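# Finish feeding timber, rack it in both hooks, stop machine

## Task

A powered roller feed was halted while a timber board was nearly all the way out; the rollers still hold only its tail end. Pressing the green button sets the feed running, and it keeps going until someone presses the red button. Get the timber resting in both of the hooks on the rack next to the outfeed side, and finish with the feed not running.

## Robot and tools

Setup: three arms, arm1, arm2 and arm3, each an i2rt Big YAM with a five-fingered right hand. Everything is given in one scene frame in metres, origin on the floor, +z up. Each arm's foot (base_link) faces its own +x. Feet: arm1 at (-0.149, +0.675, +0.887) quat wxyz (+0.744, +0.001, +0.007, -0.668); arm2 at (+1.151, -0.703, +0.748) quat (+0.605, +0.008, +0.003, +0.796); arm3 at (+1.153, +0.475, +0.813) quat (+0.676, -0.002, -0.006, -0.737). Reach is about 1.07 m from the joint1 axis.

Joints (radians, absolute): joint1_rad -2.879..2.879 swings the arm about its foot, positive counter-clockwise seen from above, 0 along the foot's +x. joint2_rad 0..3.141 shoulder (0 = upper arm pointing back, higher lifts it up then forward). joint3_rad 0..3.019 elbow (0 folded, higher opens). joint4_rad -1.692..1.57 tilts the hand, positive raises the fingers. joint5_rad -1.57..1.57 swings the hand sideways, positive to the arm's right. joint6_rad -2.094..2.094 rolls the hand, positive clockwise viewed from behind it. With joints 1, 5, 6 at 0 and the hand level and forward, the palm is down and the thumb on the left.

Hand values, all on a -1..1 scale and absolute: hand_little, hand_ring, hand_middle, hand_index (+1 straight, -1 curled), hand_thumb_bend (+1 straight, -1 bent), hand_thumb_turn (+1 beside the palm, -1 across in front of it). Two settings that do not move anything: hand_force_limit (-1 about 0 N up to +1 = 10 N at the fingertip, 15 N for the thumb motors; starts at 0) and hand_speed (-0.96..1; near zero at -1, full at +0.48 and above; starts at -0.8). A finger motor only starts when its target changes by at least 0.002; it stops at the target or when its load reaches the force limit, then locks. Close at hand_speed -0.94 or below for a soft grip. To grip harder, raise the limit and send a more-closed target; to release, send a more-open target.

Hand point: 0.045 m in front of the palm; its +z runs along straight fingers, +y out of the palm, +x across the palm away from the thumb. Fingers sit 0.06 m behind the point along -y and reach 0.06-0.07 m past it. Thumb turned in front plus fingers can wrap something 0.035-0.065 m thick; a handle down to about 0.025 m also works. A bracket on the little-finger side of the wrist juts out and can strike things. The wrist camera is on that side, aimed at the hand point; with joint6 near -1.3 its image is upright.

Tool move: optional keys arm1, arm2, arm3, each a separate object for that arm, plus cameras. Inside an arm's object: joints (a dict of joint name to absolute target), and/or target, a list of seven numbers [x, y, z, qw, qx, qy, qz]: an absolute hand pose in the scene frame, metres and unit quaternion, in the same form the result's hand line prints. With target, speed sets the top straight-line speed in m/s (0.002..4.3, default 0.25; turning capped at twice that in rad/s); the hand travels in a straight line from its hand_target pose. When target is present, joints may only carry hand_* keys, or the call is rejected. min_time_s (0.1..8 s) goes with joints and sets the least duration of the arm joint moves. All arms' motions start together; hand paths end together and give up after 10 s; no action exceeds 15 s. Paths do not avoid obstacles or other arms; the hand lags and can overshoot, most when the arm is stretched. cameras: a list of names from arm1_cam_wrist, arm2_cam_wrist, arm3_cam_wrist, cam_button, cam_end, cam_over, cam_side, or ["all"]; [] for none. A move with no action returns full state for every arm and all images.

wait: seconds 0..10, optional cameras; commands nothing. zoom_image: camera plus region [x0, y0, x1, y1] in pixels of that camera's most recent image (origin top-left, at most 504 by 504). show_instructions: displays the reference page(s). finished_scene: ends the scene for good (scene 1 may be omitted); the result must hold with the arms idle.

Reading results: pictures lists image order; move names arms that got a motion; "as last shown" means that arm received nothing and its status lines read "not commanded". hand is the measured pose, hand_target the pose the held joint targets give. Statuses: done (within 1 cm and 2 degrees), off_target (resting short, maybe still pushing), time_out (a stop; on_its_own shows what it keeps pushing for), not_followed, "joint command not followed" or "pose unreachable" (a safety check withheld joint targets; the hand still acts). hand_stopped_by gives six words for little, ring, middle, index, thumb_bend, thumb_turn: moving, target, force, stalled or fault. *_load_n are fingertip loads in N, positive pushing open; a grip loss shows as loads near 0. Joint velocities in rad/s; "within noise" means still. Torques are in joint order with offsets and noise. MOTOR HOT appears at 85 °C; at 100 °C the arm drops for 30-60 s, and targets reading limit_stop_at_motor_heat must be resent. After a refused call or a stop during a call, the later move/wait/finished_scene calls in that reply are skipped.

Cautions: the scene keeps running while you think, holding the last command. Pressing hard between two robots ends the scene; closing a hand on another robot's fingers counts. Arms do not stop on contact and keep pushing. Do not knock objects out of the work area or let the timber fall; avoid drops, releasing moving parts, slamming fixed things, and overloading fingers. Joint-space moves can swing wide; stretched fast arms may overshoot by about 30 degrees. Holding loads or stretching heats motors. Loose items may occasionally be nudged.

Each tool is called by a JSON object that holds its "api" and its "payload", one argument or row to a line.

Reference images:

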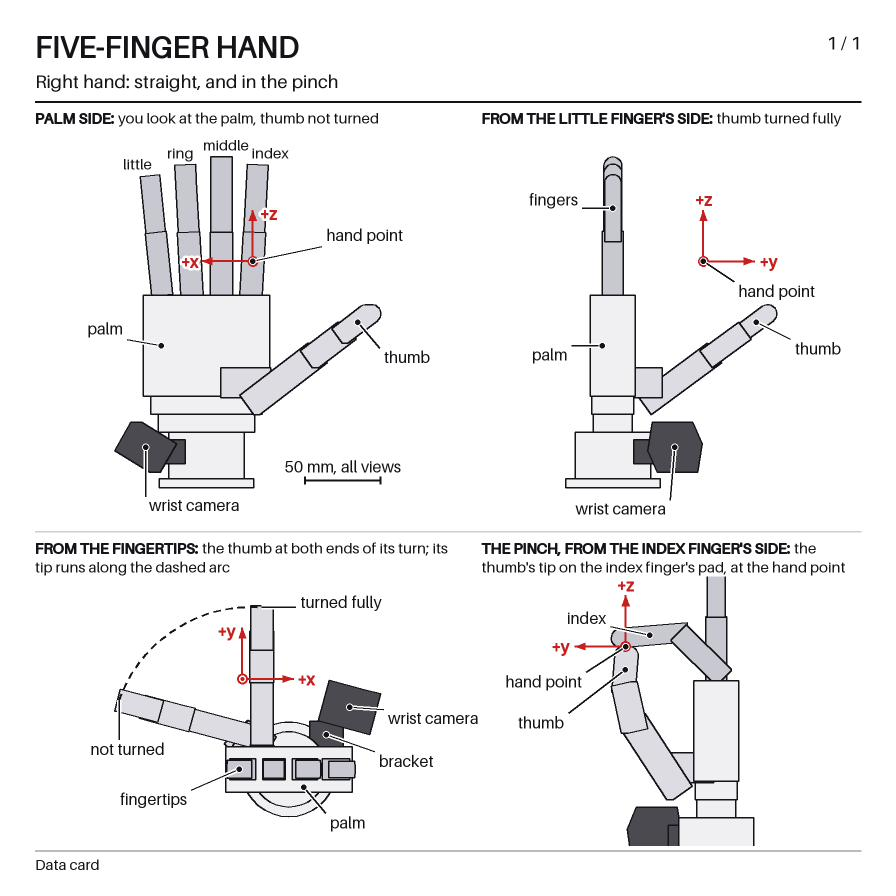

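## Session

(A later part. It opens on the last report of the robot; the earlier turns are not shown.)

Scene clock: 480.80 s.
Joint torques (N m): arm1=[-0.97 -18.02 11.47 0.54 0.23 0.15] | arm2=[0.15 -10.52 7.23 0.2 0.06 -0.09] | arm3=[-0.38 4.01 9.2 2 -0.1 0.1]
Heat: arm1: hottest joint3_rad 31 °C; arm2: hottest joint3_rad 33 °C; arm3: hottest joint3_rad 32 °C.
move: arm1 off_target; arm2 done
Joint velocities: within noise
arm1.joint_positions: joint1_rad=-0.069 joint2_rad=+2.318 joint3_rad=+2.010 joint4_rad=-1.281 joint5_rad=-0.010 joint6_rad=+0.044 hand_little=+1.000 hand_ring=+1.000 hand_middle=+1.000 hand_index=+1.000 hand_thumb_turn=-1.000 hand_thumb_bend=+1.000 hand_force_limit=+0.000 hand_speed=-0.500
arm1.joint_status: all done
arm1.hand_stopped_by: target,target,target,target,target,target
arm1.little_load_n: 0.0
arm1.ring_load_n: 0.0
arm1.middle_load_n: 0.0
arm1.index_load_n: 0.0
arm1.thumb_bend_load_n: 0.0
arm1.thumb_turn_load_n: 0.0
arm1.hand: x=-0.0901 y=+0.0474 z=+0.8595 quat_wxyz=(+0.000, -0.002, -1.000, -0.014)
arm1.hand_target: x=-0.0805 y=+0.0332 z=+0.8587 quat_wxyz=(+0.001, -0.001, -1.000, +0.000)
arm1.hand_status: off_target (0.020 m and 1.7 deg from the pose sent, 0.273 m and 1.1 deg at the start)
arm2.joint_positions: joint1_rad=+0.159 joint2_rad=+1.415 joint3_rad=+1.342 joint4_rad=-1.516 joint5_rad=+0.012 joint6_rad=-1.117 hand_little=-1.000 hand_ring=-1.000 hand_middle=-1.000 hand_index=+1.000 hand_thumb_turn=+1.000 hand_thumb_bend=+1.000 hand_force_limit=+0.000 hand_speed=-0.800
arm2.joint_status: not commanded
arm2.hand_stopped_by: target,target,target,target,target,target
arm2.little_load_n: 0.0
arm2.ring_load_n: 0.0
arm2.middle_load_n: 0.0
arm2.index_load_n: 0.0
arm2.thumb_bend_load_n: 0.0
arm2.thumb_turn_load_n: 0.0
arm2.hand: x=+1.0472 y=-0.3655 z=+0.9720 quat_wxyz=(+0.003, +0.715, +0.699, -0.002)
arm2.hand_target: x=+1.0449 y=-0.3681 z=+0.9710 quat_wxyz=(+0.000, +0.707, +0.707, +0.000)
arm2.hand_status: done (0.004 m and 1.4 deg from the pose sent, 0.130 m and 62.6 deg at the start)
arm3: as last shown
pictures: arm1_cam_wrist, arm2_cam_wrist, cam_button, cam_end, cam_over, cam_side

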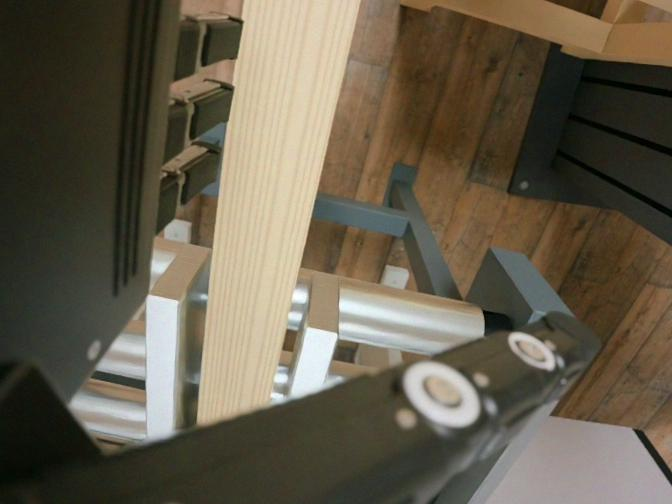

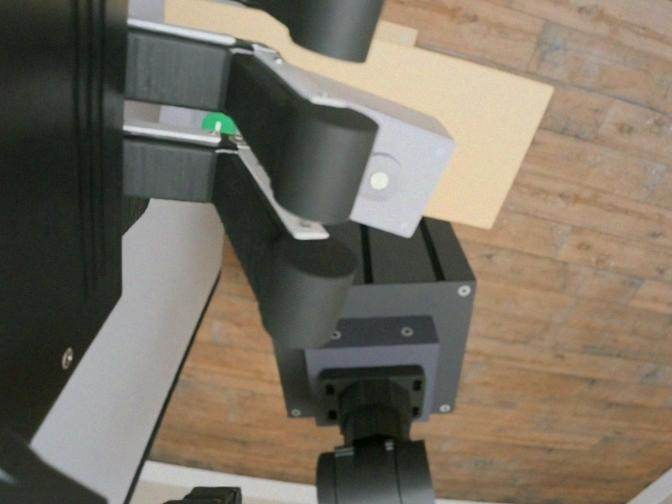

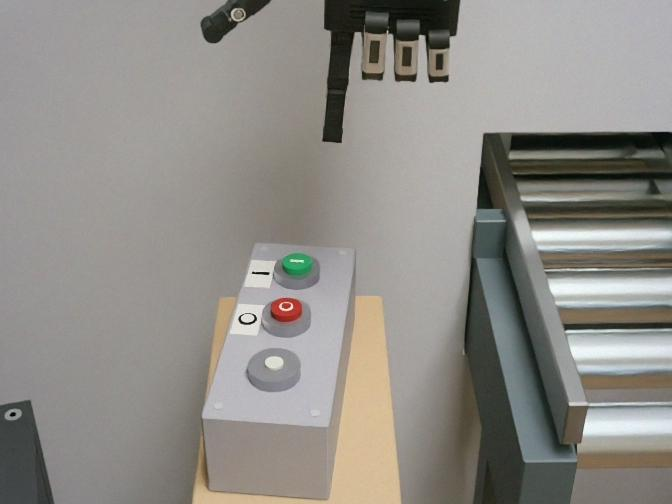

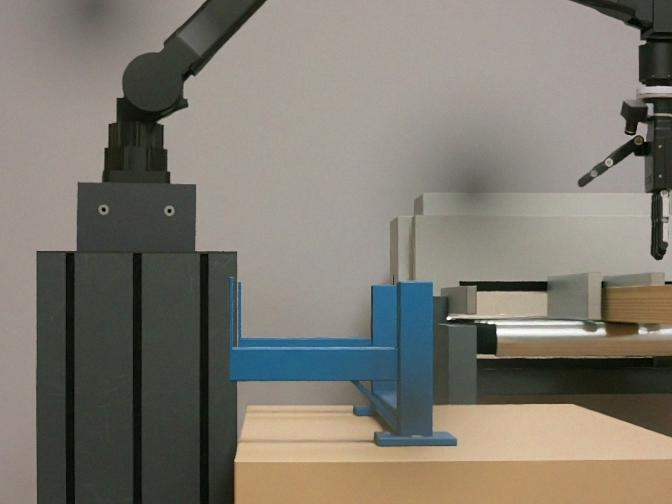

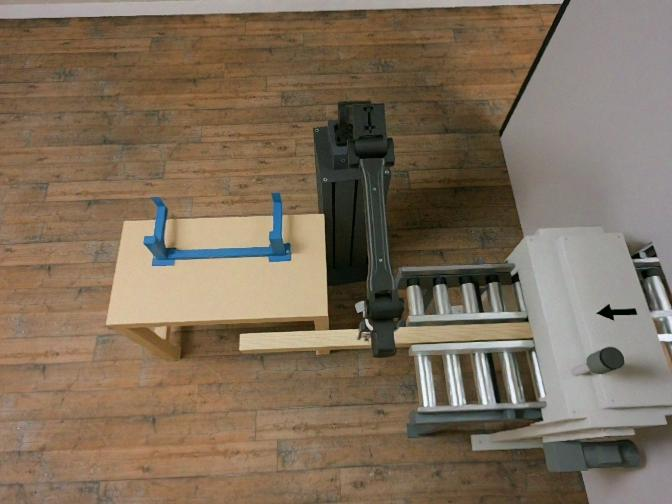

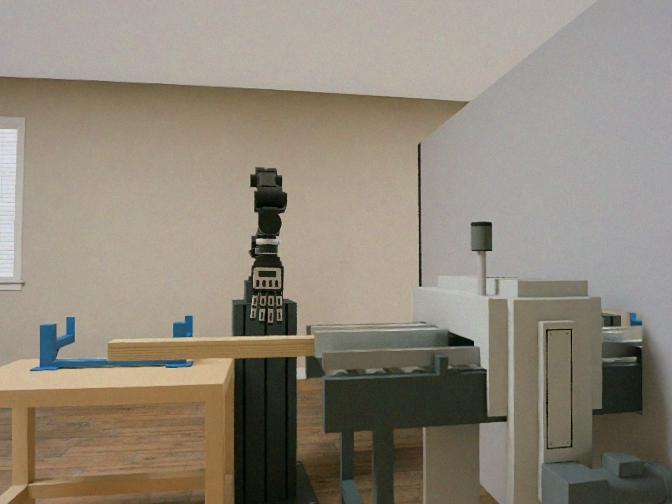

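{"api": "zoom_image", "payload": {
  "camera": "cam_end",
  "region": [440, 160, 672, 360]
}}

{"api": "zoom_image", "payload": {
  "camera": "cam_over",
  "region": [220, 280, 460, 380]
}}

{"api": "zoom_image", "payload": {
  "camera": "cam_side",
  "region": [90, 240, 350, 390]
}}

Scaled by 2.172 from the camera's image (finer frame: 960x720).

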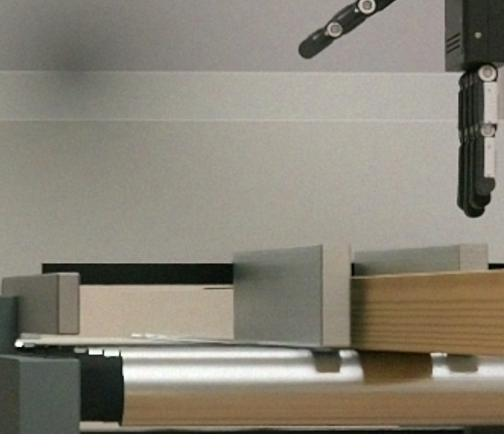

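Scaled by 2.100 from the camera's image (finer frame: 960x720).

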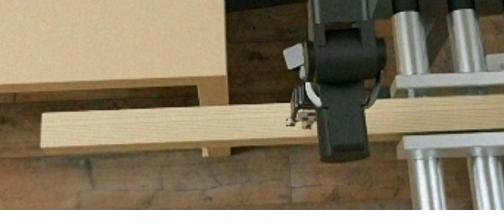

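Scaled by 1.938 from the camera's image (finer frame: 960x720).

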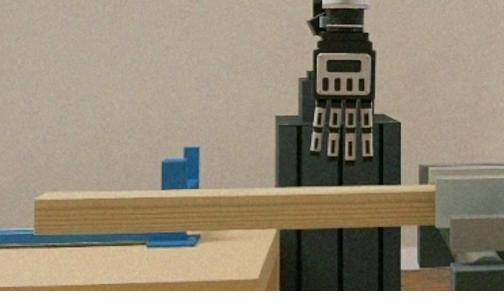

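{"api": "move", "payload": {
  "arm1": {"target": [-0.05, 0.012, 0.79, 0, 0, 1, 0], "speed": 0.1},
  "cameras": ["arm1_cam_wrist", "cam_side", "cam_over"]
}}

{"api": "zoom_image", "payload": {
  "camera": "arm1_cam_wrist",
  "region": [120, 0, 420, 300]
}}

{"api": "zoom_image", "payload": {
  "camera": "cam_side",
  "region": [220, 240, 350, 380]
}}

Scene clock: 556.83 s.
Joint torques (N m): arm1=[-1.44 -19.08 11.26 0.49 0.19 0.15] | arm2=[0.26 -10.29 7.21 0.09 0.07 -0.13] | arm3=[-0.38 4.07 9.2 1.99 -0.1 0.1]
Heat: arm1: hottest joint2_rad 34 °C; arm2: hottest joint3_rad 26 °C; arm3: hottest joint3_rad 33 °C.
move: arm1 off_target
Joint velocities: within noise
arm1.joint_positions: joint1_rad=-0.023 joint2_rad=+2.462 joint3_rad=+2.099 joint4_rad=-1.221 joint5_rad=-0.010 joint6_rad=+0.082 hand_little=+1.000 hand_ring=+1.000 hand_middle=+1.000 hand_index=+1.000 hand_thumb_turn=-1.000 hand_thumb_bend=+1.000 hand_force_limit=+0.000 hand_speed=-0.500
arm1.joint_status: not commanded
arm1.hand_stopped_by: target,target,target,target,target,target
arm1.little_load_n: 0.0
arm1.ring_load_n: 0.0
arm1.middle_load_n: 0.0
arm1.index_load_n: 0.0
arm1.thumb_bend_load_n: 0.0
arm1.thumb_turn_load_n: 0.0
arm1.hand: x=-0.0576 y=+0.0261 z=+0.7922 quat_wxyz=(+0.001, +0.001, -1.000, -0.012)
arm1.hand_target: x=-0.0500 y=+0.0135 z=+0.7903 quat_wxyz=(+0.000, +0.001, -1.000, +0.000)
arm1.hand_status: off_target (0.016 m and 1.4 deg from the pose sent, 0.088 m and 1.7 deg at the start)
arm2: as last shown
arm3.joint_positions: joint1_rad=+0.338 joint2_rad=+0.617 joint3_rad=+1.359 joint4_rad=-1.217 joint5_rad=-0.294 joint6_rad=-1.420 hand_little=+1.000 hand_ring=+1.000 hand_middle=+1.000 hand_index=+1.000 hand_thumb_turn=+1.000 hand_thumb_bend=+1.000 hand_force_limit=+0.000 hand_speed=-0.800
arm3.joint_status: not commanded
arm3.hand_stopped_by: target,target,target,target,target,target
arm3.little_load_n: 0.0
arm3.ring_load_n: 0.0
arm3.middle_load_n: 0.0
arm3.index_load_n: 0.0
arm3.thumb_bend_load_n: 0.0
arm3.thumb_turn_load_n: 0.0
arm3.hand: x=+1.2181 y=+0.2291 z=+1.3180 quat_wxyz=(+0.183, +0.675, -0.507, +0.504)
arm3.hand_target: x=+1.2177 y=+0.2304 z=+1.3298 quat_wxyz=(+0.190, +0.671, -0.501, +0.512)
arm3.hand_status: not commanded
pictures: arm1_cam_wrist, cam_over, cam_side

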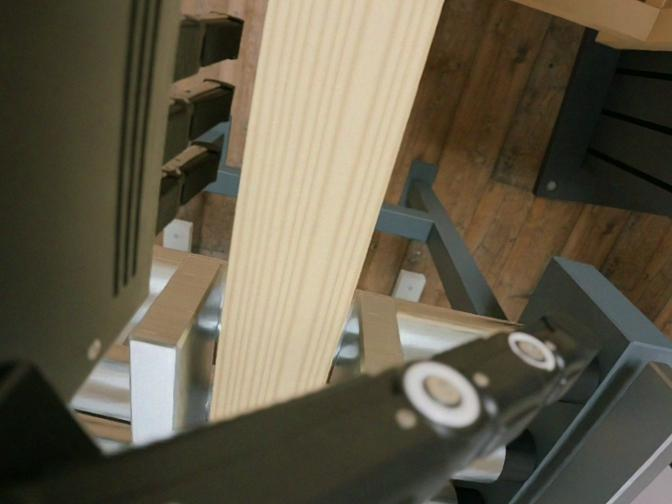

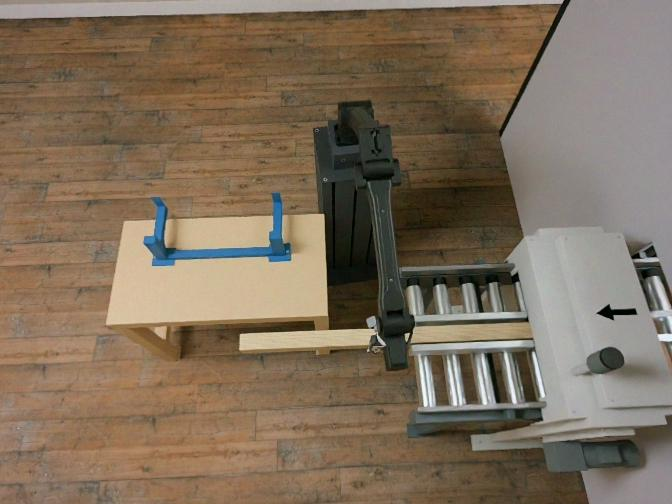

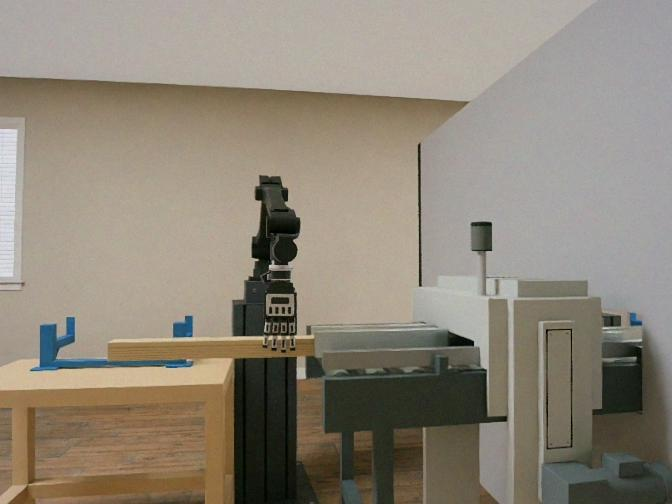

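Scaled by 1.680 from the camera's image (finer frame: 960x720).

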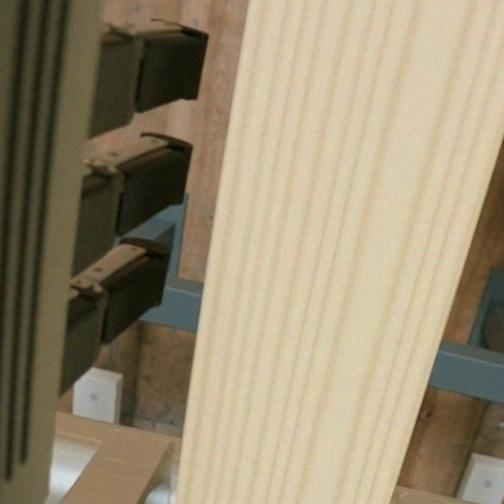

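Scaled by 3.600 from the camera's image (finer frame: 960x720).

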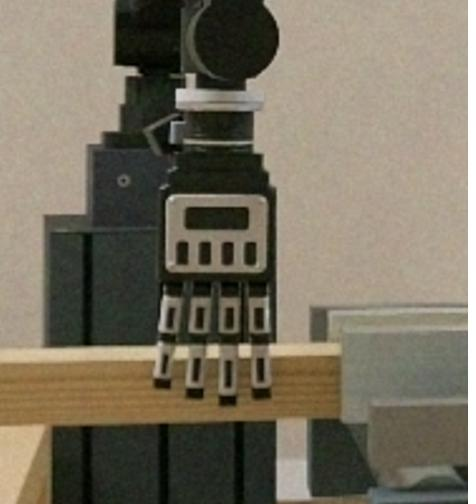

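{"api": "move", "payload": {
  "arm1": {"target": [-0.052, 0.007, 0.755, 0, 0, 1, 0], "speed": 0.05},
  "cameras": ["arm1_cam_wrist", "cam_side", "cam_end"]
}}

{"api": "zoom_image", "payload": {
  "camera": "arm1_cam_wrist",
  "region": [120, 0, 500, 300]
}}

{"api": "zoom_image", "payload": {
  "camera": "cam_end",
  "region": [520, 160, 672, 360]
}}

Scene clock: 575.43 s.
Joint torques (N m): arm1=[-1.73 -19.37 11.11 0.61 0.16 0.14] | arm2=[0.5 -10.34 7.13 0.16 0.06 -0.11] | arm3=[-0.38 4.01 9.21 2 -0.1 0.1]
Heat: arm1: hottest joint2_rad 35 °C; arm2: hottest joint3_rad 26 °C; arm3: hottest joint3_rad 33 °C.
move: arm1 off_target
Joint velocities: within noise
arm1.joint_positions: joint1_rad=-0.023 joint2_rad=+2.527 joint3_rad=+2.127 joint4_rad=-1.187 joint5_rad=-0.010 joint6_rad=+0.084 hand_little=+1.000 hand_ring=+1.000 hand_middle=+1.000 hand_index=+1.000 hand_thumb_turn=-1.000 hand_thumb_bend=+1.000 hand_force_limit=+0.000 hand_speed=-0.500
arm1.joint_status: not commanded
arm1.hand_stopped_by: target,target,target,target,target,target
arm1.little_load_n: 0.0
arm1.ring_load_n: 0.0
arm1.middle_load_n: 0.0
arm1.index_load_n: 0.0
arm1.thumb_bend_load_n: 0.0
arm1.thumb_turn_load_n: 0.5
arm1.hand: x=-0.0574 y=+0.0212 z=+0.7572 quat_wxyz=(+0.001, +0.001, -1.000, -0.014)
arm1.hand_target: x=-0.0519 y=+0.0080 z=+0.7543 quat_wxyz=(+0.000, -0.001, -1.000, +0.000)
arm1.hand_status: off_target (0.015 m and 1.6 deg from the pose sent, 0.042 m and 1.4 deg at the start)
arm2, arm3: as last shown
pictures: arm1_cam_wrist, cam_end, cam_side

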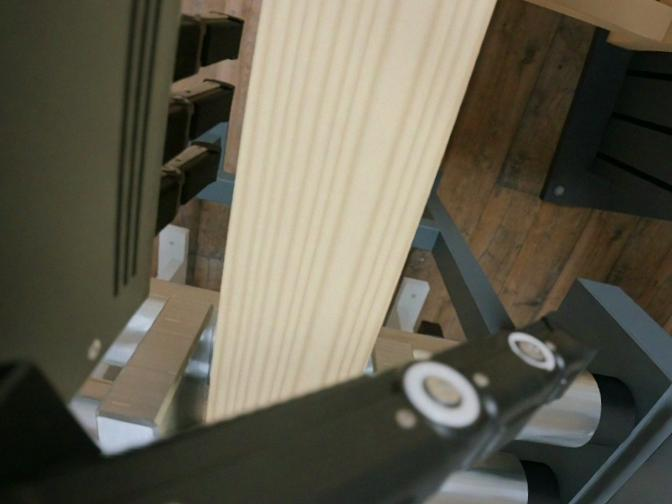

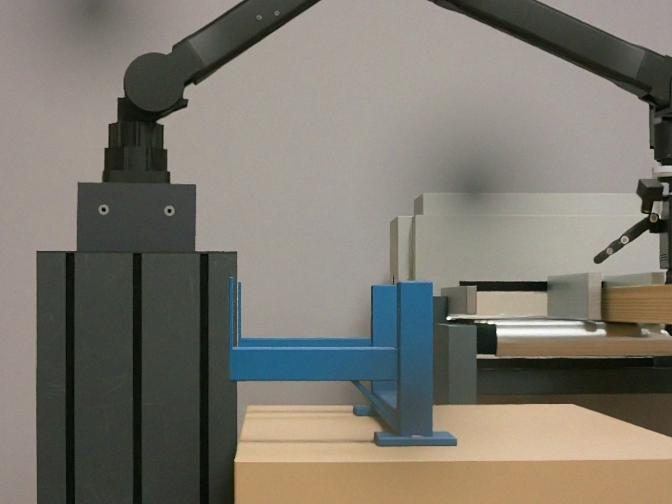

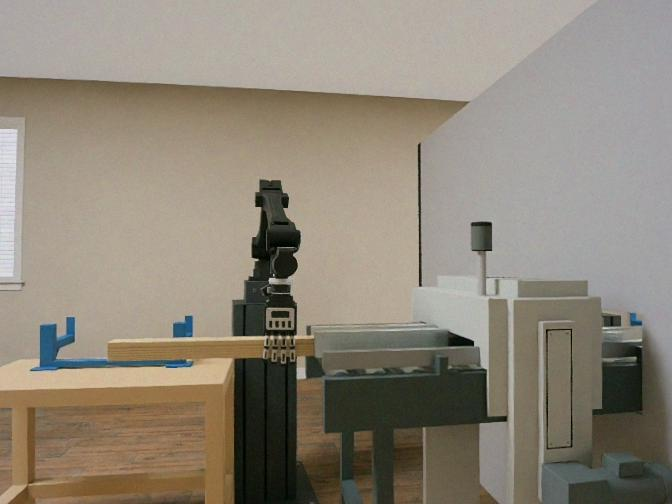

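Scaled by 1.326 from the camera's image (finer frame: 960x720).

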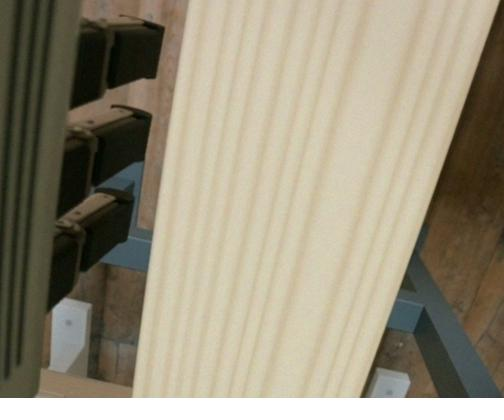

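Scaled by 2.520 from the camera's image (finer frame: 960x720).

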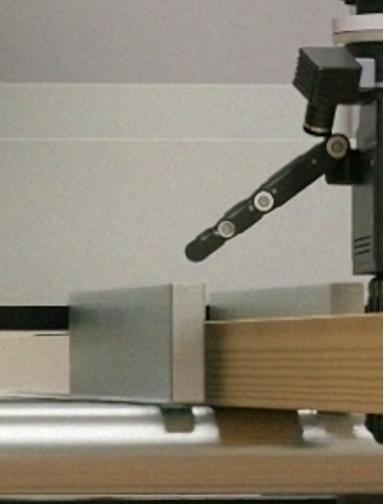

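{"api": "move", "payload": {
  "arm1": {"target": [-0.052, 0.008, 0.724, 0, 0, 1, 0], "speed": 0.04},
  "cameras": ["arm1_cam_wrist", "cam_side", "cam_end"]
}}

{"api": "zoom_image", "payload": {
  "camera": "arm1_cam_wrist",
  "region": [120, 0, 500, 300]
}}

{"api": "zoom_image", "payload": {
  "camera": "cam_end",
  "region": [520, 160, 672, 360]
}}

{"api": "zoom_image", "payload": {
  "camera": "cam_side",
  "region": [220, 240, 350, 380]
}}

Scene clock: 589.70 s.
Joint torques (N m): arm1=[-1.67 -19.66 10.69 0.64 0.16 0.12] | arm2=[0.26 -10.52 7.21 0.17 0.06 -0.13] | arm3=[-0.38 4.07 9.2 2 -0.1 0.1]
Heat: arm1: hottest joint2_rad 36 °C; arm2: hottest joint3_rad 26 °C; arm3: hottest joint3_rad 33 °C.
move: arm1 off_target
Joint velocities: within noise
arm1.joint_positions: joint1_rad=-0.023 joint2_rad=+2.567 joint3_rad=+2.127 joint4_rad=-1.143 joint5_rad=-0.010 joint6_rad=+0.084 hand_little=+1.000 hand_ring=+1.000 hand_middle=+1.000 hand_index=+1.000 hand_thumb_turn=-1.000 hand_thumb_bend=+1.000 hand_force_limit=+0.000 hand_speed=-0.500
arm1.joint_status: not commanded
arm1.hand_stopped_by: target,target,target,target,target,target
arm1.little_load_n: 0.0
arm1.ring_load_n: 0.0
arm1.middle_load_n: 0.0
arm1.index_load_n: 0.0
arm1.thumb_bend_load_n: 0.0
arm1.thumb_turn_load_n: 0.0
arm1.hand: x=-0.0575 y=+0.0203 z=+0.7290 quat_wxyz=(+0.000, +0.001, -1.000, -0.011)
arm1.hand_target: x=-0.0520 y=+0.0087 z=+0.7245 quat_wxyz=(+0.000, +0.000, -1.000, +0.001)
arm1.hand_status: off_target (0.014 m and 1.3 deg from the pose sent, 0.036 m and 1.6 deg at the start)
arm2, arm3: as last shown
arm2.little_load_n: 0.5
pictures: arm1_cam_wrist, cam_end, cam_side

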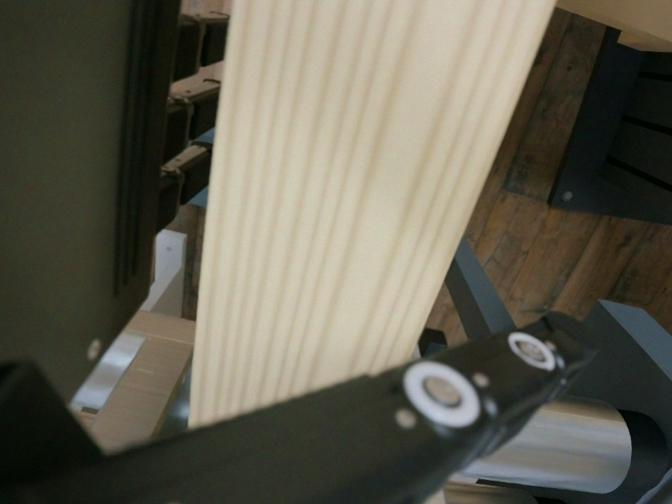

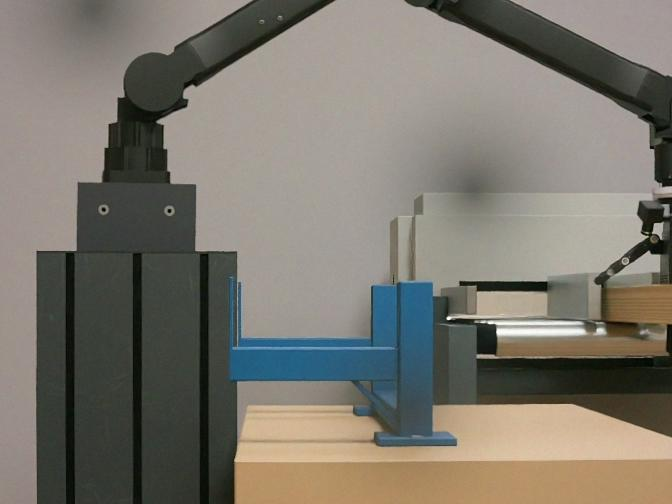

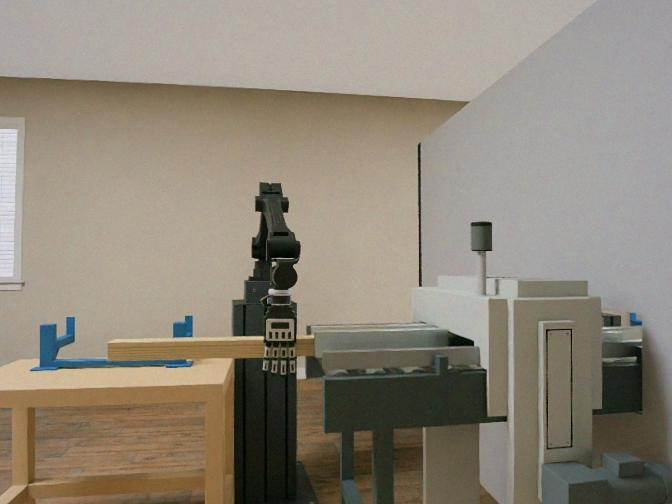

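Scaled by 1.326 from the camera's image (finer frame: 960x720).

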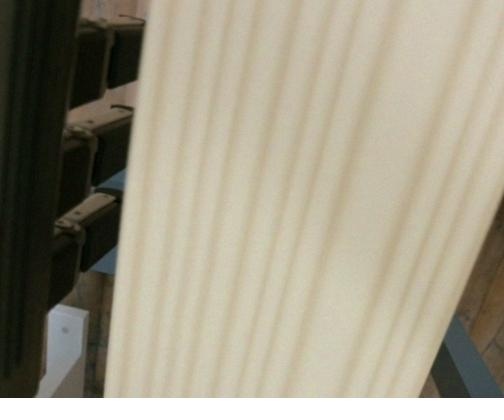

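Scaled by 2.520 from the camera's image (finer frame: 960x720).

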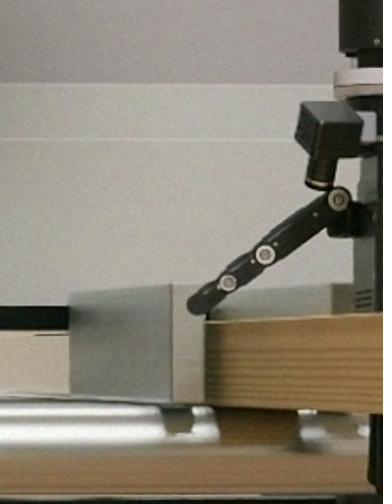

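Scaled by 3.600 from the camera's image (finer frame: 960x720).

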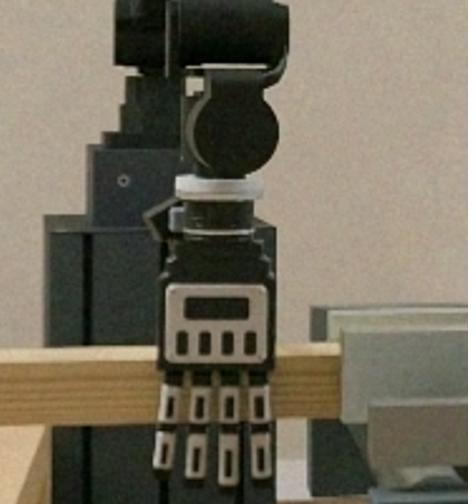

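{"api": "move", "payload": {
  "arm1": {"target": [-0.052, 0.013, 0.715, 0, 0, 1, 0], "speed": 0.03},
  "cameras": ["arm1_cam_wrist", "cam_side", "cam_end"]
}}

{"api": "zoom_image", "payload": {
  "camera": "arm1_cam_wrist",
  "region": [120, 0, 500, 300]
}}

{"api": "zoom_image", "payload": {
  "camera": "cam_end",
  "region": [520, 160, 672, 360]
}}

Scene clock: 607.17 s.
Joint torques (N m): arm1=[-1.61 -19.43 8.42 0.7 0.17 0.13] | arm2=[0.03 -10.46 7.3 0.16 0.05 -0.12] | arm3=[-0.44 4.07 9.2 2 -0.1 0.1]
Heat: arm1: hottest joint2_rad 38 °C; arm2: hottest joint3_rad 25 °C; arm3: hottest joint3_rad 33 °C.
move: arm1 off_target
Joint velocities: within noise
arm1.joint_positions: joint1_rad=-0.023 joint2_rad=+2.567 joint3_rad=+2.127 joint4_rad=-1.118 joint5_rad=-0.010 joint6_rad=+0.084 hand_little=+1.000 hand_ring=+1.000 hand_middle=+1.000 hand_index=+1.000 hand_thumb_turn=-1.000 hand_thumb_bend=+1.000 hand_force_limit=+0.000 hand_speed=-0.500
arm1.joint_status: not commanded
arm1.hand_stopped_by: target,target,target,target,target,target
arm1.little_load_n: -0.5
arm1.ring_load_n: 0.0
arm1.middle_load_n: 0.0
arm1.index_load_n: 0.0
arm1.thumb_bend_load_n: 0.0
arm1.thumb_turn_load_n: 0.0
arm1.hand: x=-0.0570 y=+0.0138 z=+0.7275 quat_wxyz=(-0.001, +0.001, -1.000, +0.001)
arm1.hand_target: x=-0.0521 y=+0.0138 z=+0.7151 quat_wxyz=(+0.000, +0.000, -1.000, -0.001)
arm1.hand_status: off_target (0.013 m and 0.1 deg from the pose sent, 0.017 m and 1.3 deg at the start)
arm2, arm3: as last shown
arm2.little_load_n: 0.0
arm3.ring_load_n: -0.5
pictures: arm1_cam_wrist, cam_end, cam_side

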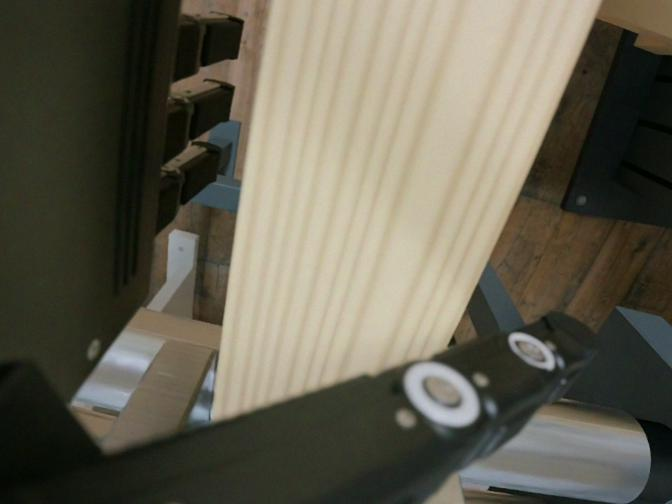

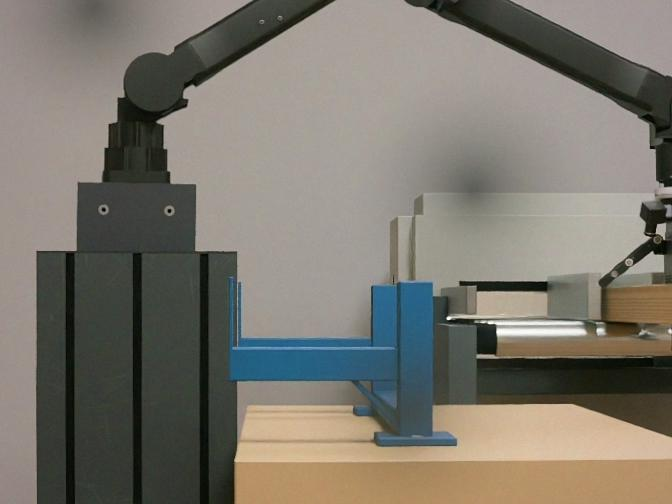

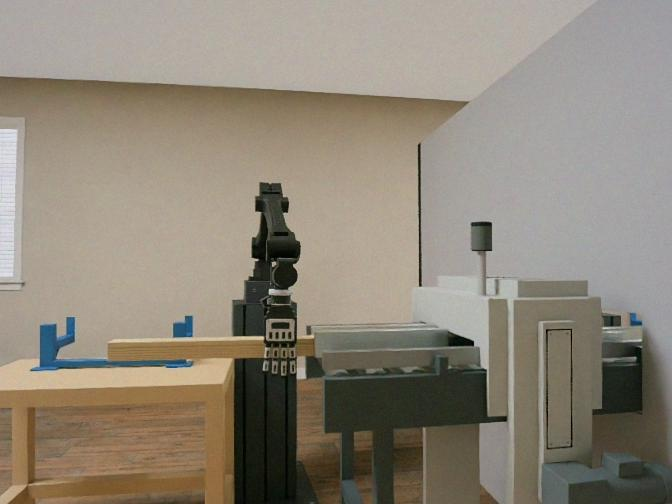

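Scaled by 1.326 from the camera's image (finer frame: 960x720).

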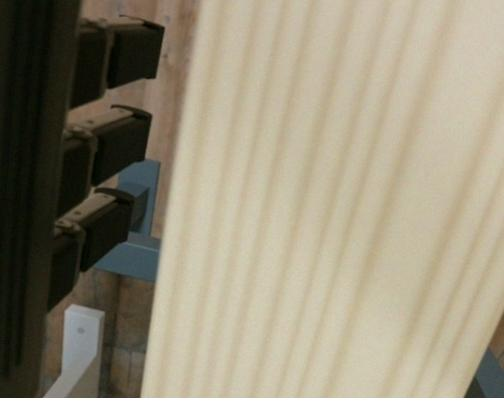

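Scaled by 2.520 from the camera's image (finer frame: 960x720).

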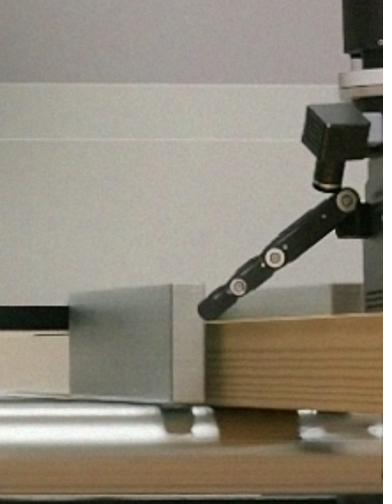

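{"api": "move", "payload": {
  "arm1": {"target": [-0.052, 0.018, 0.755, 0, 0, 1, 0], "speed": 0.05}
}}

{"api": "move", "payload": {
  "arm1": {"target": [-0.052, 0.015, 0.714, 0, 0, 1, 0], "speed": 0.04},
  "cameras": ["arm1_cam_wrist", "cam_side", "cam_end"]
}}

{"api": "zoom_image", "payload": {
  "camera": "arm1_cam_wrist",
  "region": [120, 0, 500, 300]
}}

{"api": "zoom_image", "payload": {
  "camera": "cam_end",
  "region": [520, 160, 672, 360]
}}

Scene clock: 617.00 s.
Joint torques (N m): arm1=[-1.61 -21.95 6.97 0.02 0.17 0.13] | arm2=[0.15 -10.4 7.2 0.2 0.04 -0.12] | arm3=[-0.38 4.07 9.21 2 -0.1 0.1]
Heat: arm1: hottest joint2_rad 38 °C; arm2: hottest joint3_rad 25 °C; arm3: hottest joint3_rad 33 °C.
move: arm1 done
Joint velocities: within noise
arm1.joint_positions: joint1_rad=-0.023 joint2_rad=+2.528 joint3_rad=+2.113 joint4_rad=-1.140 joint5_rad=-0.010 joint6_rad=+0.084 hand_little=+1.000 hand_ring=+1.000 hand_middle=+1.000 hand_index=+1.000 hand_thumb_turn=-1.000 hand_thumb_bend=+1.000 hand_force_limit=+0.000 hand_speed=-0.500
arm1.joint_status: not commanded
arm1.hand_stopped_by: target,target,target,target,target,target
arm1.little_load_n: 0.0
arm1.ring_load_n: 0.0
arm1.middle_load_n: -0.5
arm1.index_load_n: -0.5
arm1.thumb_bend_load_n: 0.0
arm1.thumb_turn_load_n: 0.0
arm1.hand: x=-0.0569 y=+0.0148 z=+0.7494 quat_wxyz=(-0.001, +0.001, -1.000, +0.002)
arm1.hand_target: x=-0.0521 y=+0.0179 z=+0.7548 quat_wxyz=(+0.000, +0.000, -1.000, +0.000)
arm1.hand_status: done (0.008 m and 0.3 deg from the pose sent, 0.028 m and 0.1 deg at the start)
arm2, arm3: as last shown
arm2.thumb_bend_load_n: -0.5
arm3.ring_load_n: 0.0
pictures: none

Scene clock: 618.70 s.
Joint torques (N m): arm1=[-1.61 -19.43 8.4 0.69 0.17 0.13] | arm2=[0.5 -10.34 7.25 0.16 0.06 -0.13] | arm3=[-0.38 4.13 9.21 2.02 -0.1 0.1]
Heat: arm1: hottest joint2_rad 38 °C; arm2: hottest joint3_rad 25 °C; arm3: hottest joint3_rad 33 °C.
move: arm1 off_target
Joint velocities: within noise
arm1.joint_positions: joint1_rad=-0.023 joint2_rad=+2.562 joint3_rad=+2.113 joint4_rad=-1.107 joint5_rad=-0.010 joint6_rad=+0.084 hand_little=+1.000 hand_ring=+1.000 hand_middle=+1.000 hand_index=+1.000 hand_thumb_turn=-1.000 hand_thumb_bend=+1.000 hand_force_limit=+0.000 hand_speed=-0.500
arm1.joint_status: not commanded
arm1.hand_stopped_by: target,target,target,target,target,target
arm1.little_load_n: 0.0
arm1.ring_load_n: 0.0
arm1.middle_load_n: 0.0
arm1.index_load_n: 0.0
arm1.thumb_bend_load_n: 0.0
arm1.thumb_turn_load_n: 0.0
arm1.hand: x=-0.0571 y=+0.0156 z=+0.7259 quat_wxyz=(-0.001, +0.001, -1.000, +0.002)
arm1.hand_target: x=-0.0521 y=+0.0153 z=+0.7145 quat_wxyz=(+0.000, +0.000, -1.000, +0.001)
arm1.hand_status: off_target (0.013 m and 0.2 deg from the pose sent, 0.036 m and 0.3 deg at the start)
arm2, arm3: as last shown
arm2.middle_load_n: -0.5
arm2.thumb_bend_load_n: 0.0
pictures: arm1_cam_wrist, cam_end, cam_side

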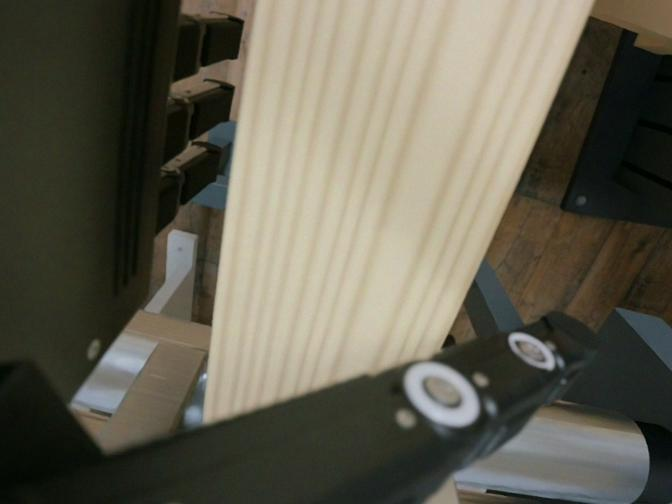

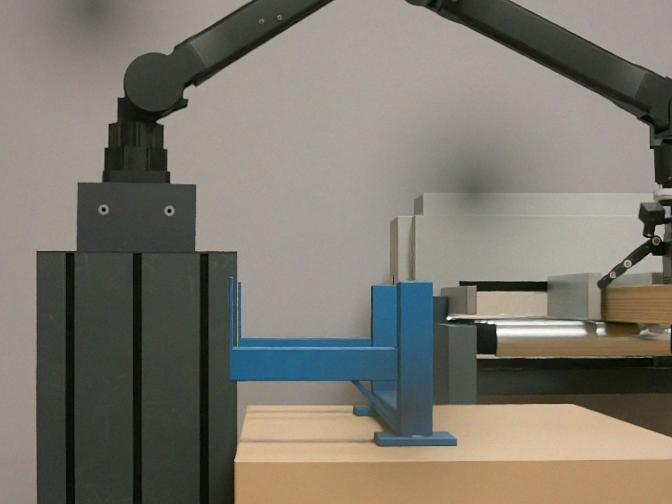

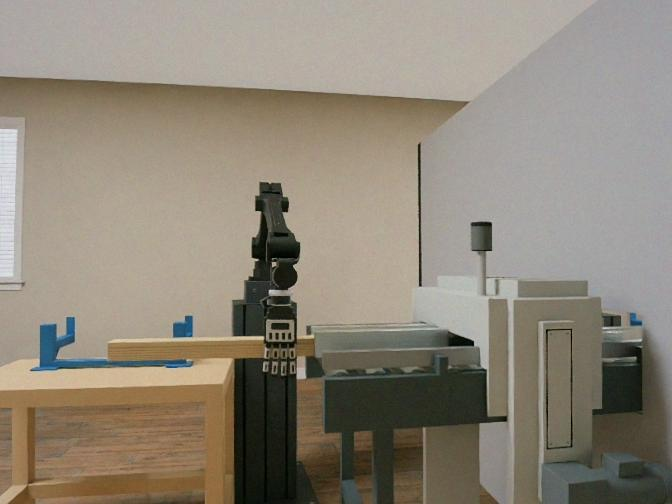

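Scaled by 1.326 from the camera's image (finer frame: 960x720).

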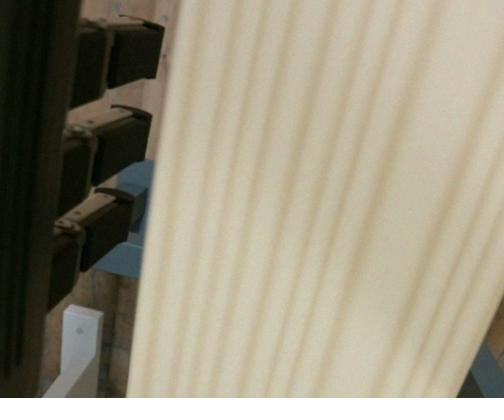

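Scaled by 2.520 from the camera's image (finer frame: 960x720).

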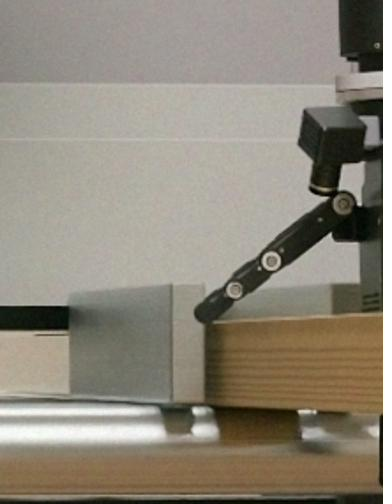

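{"api": "move", "payload": {
  "arm1": {"target": [-0.052, 0.032, 0.735, 0, 0, 1, 0], "speed": 0.05}
}}

{"api": "move", "payload": {
  "arm1": {"target": [-0.052, 0.026, 0.708, 0, 0, 1, 0], "speed": 0.04},
  "cameras": ["arm1_cam_wrist", "cam_side", "cam_end"]
}}

{"api": "zoom_image", "payload": {
  "camera": "arm1_cam_wrist",
  "region": [120, 0, 500, 300]
}}

{"api": "zoom_image", "payload": {
  "camera": "cam_end",
  "region": [520, 160, 672, 360]
}}

Scene clock: 626.47 s.
Joint torques (N m): arm1=[-1.44 -21.42 6.78 0.28 0.16 0.15] | arm2=[0.26 -10.64 7.24 0.18 0.06 -0.13] | arm3=[-0.38 4.07 9.21 2 -0.1 0.1]
Heat: arm1: hottest joint2_rad 39 °C; arm2: hottest joint3_rad 25 °C; arm3: hottest joint3_rad 33 °C.
move: arm1 done
Joint velocities: within noise
arm1.joint_positions: joint1_rad=-0.023 joint2_rad=+2.513 joint3_rad=+2.029 joint4_rad=-1.077 joint5_rad=-0.010 joint6_rad=+0.082 hand_little=+1.000 hand_ring=+1.000 hand_middle=+1.000 hand_index=+1.000 hand_thumb_turn=-1.000 hand_thumb_bend=+1.000 hand_force_limit=+0.000 hand_speed=-0.500
arm1.joint_status: not commanded
arm1.hand_stopped_by: target,target,target,target,target,target
arm1.little_load_n: 0.0
arm1.ring_load_n: 0.0
arm1.middle_load_n: 0.0
arm1.index_load_n: 0.0
arm1.thumb_bend_load_n: 0.0
arm1.thumb_turn_load_n: 0.0
arm1.hand: x=-0.0585 y=+0.0306 z=+0.7315 quat_wxyz=(+0.000, +0.001, -1.000, -0.001)
arm1.hand_target: x=-0.0522 y=+0.0322 z=+0.7353 quat_wxyz=(+0.000, +0.001, -1.000, +0.000)
arm1.hand_status: done (0.007 m and 0.2 deg from the pose sent, 0.019 m and 0.2 deg at the start)
arm2, arm3: as last shown
arm2.middle_load_n: 0.0
pictures: none

Scene clock: 627.87 s.
Joint torques (N m): arm1=[-1.49 -18.43 9.76 0.4 0.17 0.15] | arm2=[0.32 -10.46 7.27 0.13 0.05 -0.11] | arm3=[-0.32 4.07 9.21 2 -0.1 0.1]
Heat: arm1: hottest joint2_rad 39 °C; arm2: hottest joint3_rad 25 °C; arm3: hottest joint3_rad 33 °C.
move: arm1 off_target
Joint velocities: within noise
arm1.joint_positions: joint1_rad=-0.023 joint2_rad=+2.531 joint3_rad=+2.029 joint4_rad=-1.049 joint5_rad=-0.006 joint6_rad=+0.084 hand_little=+1.000 hand_ring=+1.000 hand_middle=+1.000 hand_index=+1.000 hand_thumb_turn=-1.000 hand_thumb_bend=+1.000 hand_force_limit=+0.000 hand_speed=-0.500
arm1.joint_status: not commanded
arm1.hand_stopped_by: target,target,target,target,target,target
arm1.little_load_n: 0.0
arm1.ring_load_n: 0.0
arm1.middle_load_n: 0.0
arm1.index_load_n: 0.0
arm1.thumb_bend_load_n: -0.5
arm1.thumb_turn_load_n: 0.0
arm1.hand: x=-0.0589 y=+0.0285 z=+0.7183 quat_wxyz=(+0.001, +0.001, -1.000, +0.004)
arm1.hand_target: x=-0.0525 y=+0.0246 z=+0.7072 quat_wxyz=(+0.001, +0.000, -1.000, +0.004)
arm1.hand_status: off_target (0.013 m and 0.5 deg from the pose sent, 0.025 m and 0.2 deg at the start)
arm2.joint_positions: joint1_rad=+0.159 joint2_rad=+1.415 joint3_rad=+1.342 joint4_rad=-1.516 joint5_rad=+0.012 joint6_rad=-1.117 hand_little=-1.000 hand_ring=-1.000 hand_middle=-1.000 hand_index=+1.000 hand_thumb_turn=+1.000 hand_thumb_bend=+1.000 hand_force_limit=+0.000 hand_speed=-0.800
arm2.joint_status: not commanded
arm2.hand_stopped_by: target,target,target,target,target,target
arm2.little_load_n: 0.0
arm2.ring_load_n: 0.0
arm2.middle_load_n: 0.0
arm2.index_load_n: 0.0
arm2.thumb_bend_load_n: 0.0
arm2.thumb_turn_load_n: -0.5
arm2.hand: x=+1.0472 y=-0.3655 z=+0.9720 quat_wxyz=(+0.003, +0.715, +0.699, -0.002)
arm2.hand_target: x=+1.0449 y=-0.3681 z=+0.9710 quat_wxyz=(+0.000, +0.707, +0.707, +0.000)
arm2.hand_status: not commanded
arm3: as last shown
arm3.thumb_bend_load_n: -0.5
pictures: arm1_cam_wrist, cam_end, cam_side

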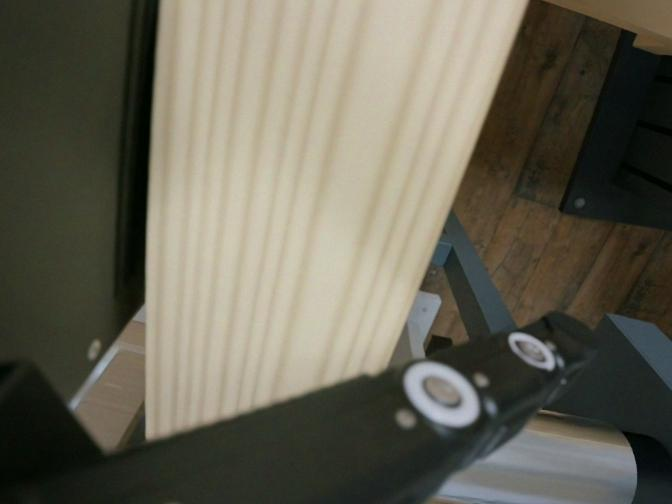

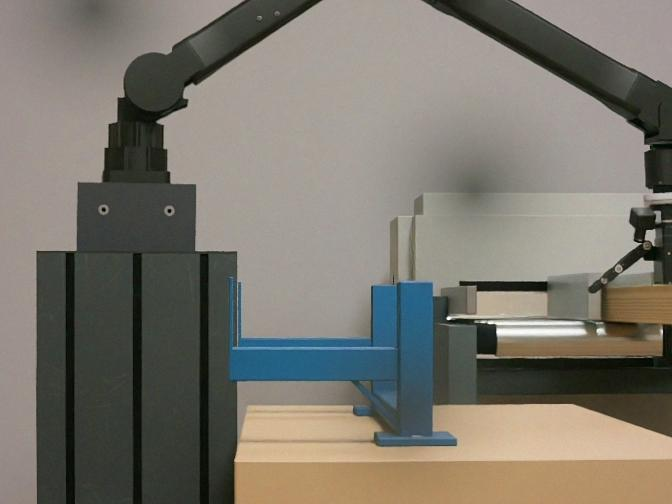

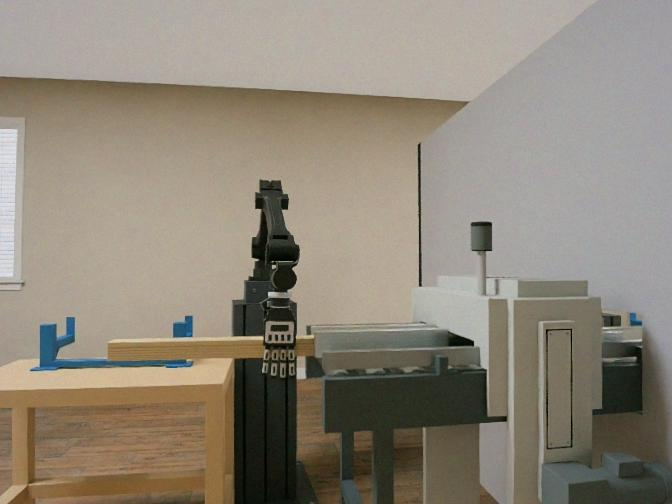

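Scaled by 1.326 from the camera's image (finer frame: 960x720).

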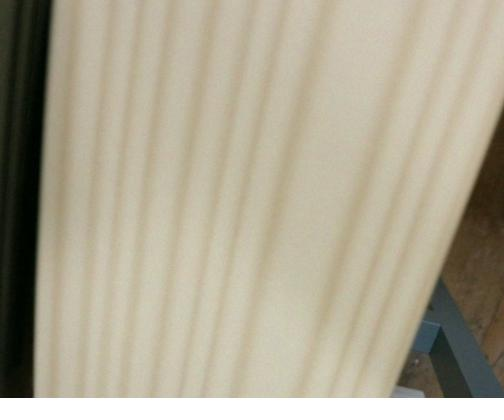

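Scaled by 2.520 from the camera's image (finer frame: 960x720).

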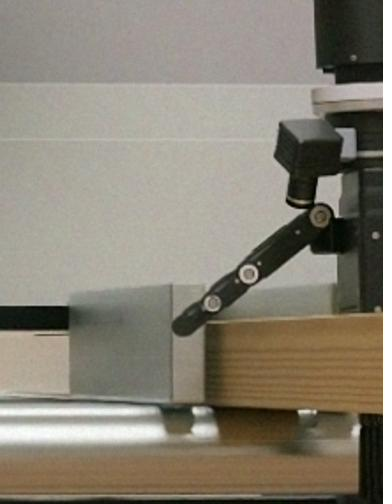

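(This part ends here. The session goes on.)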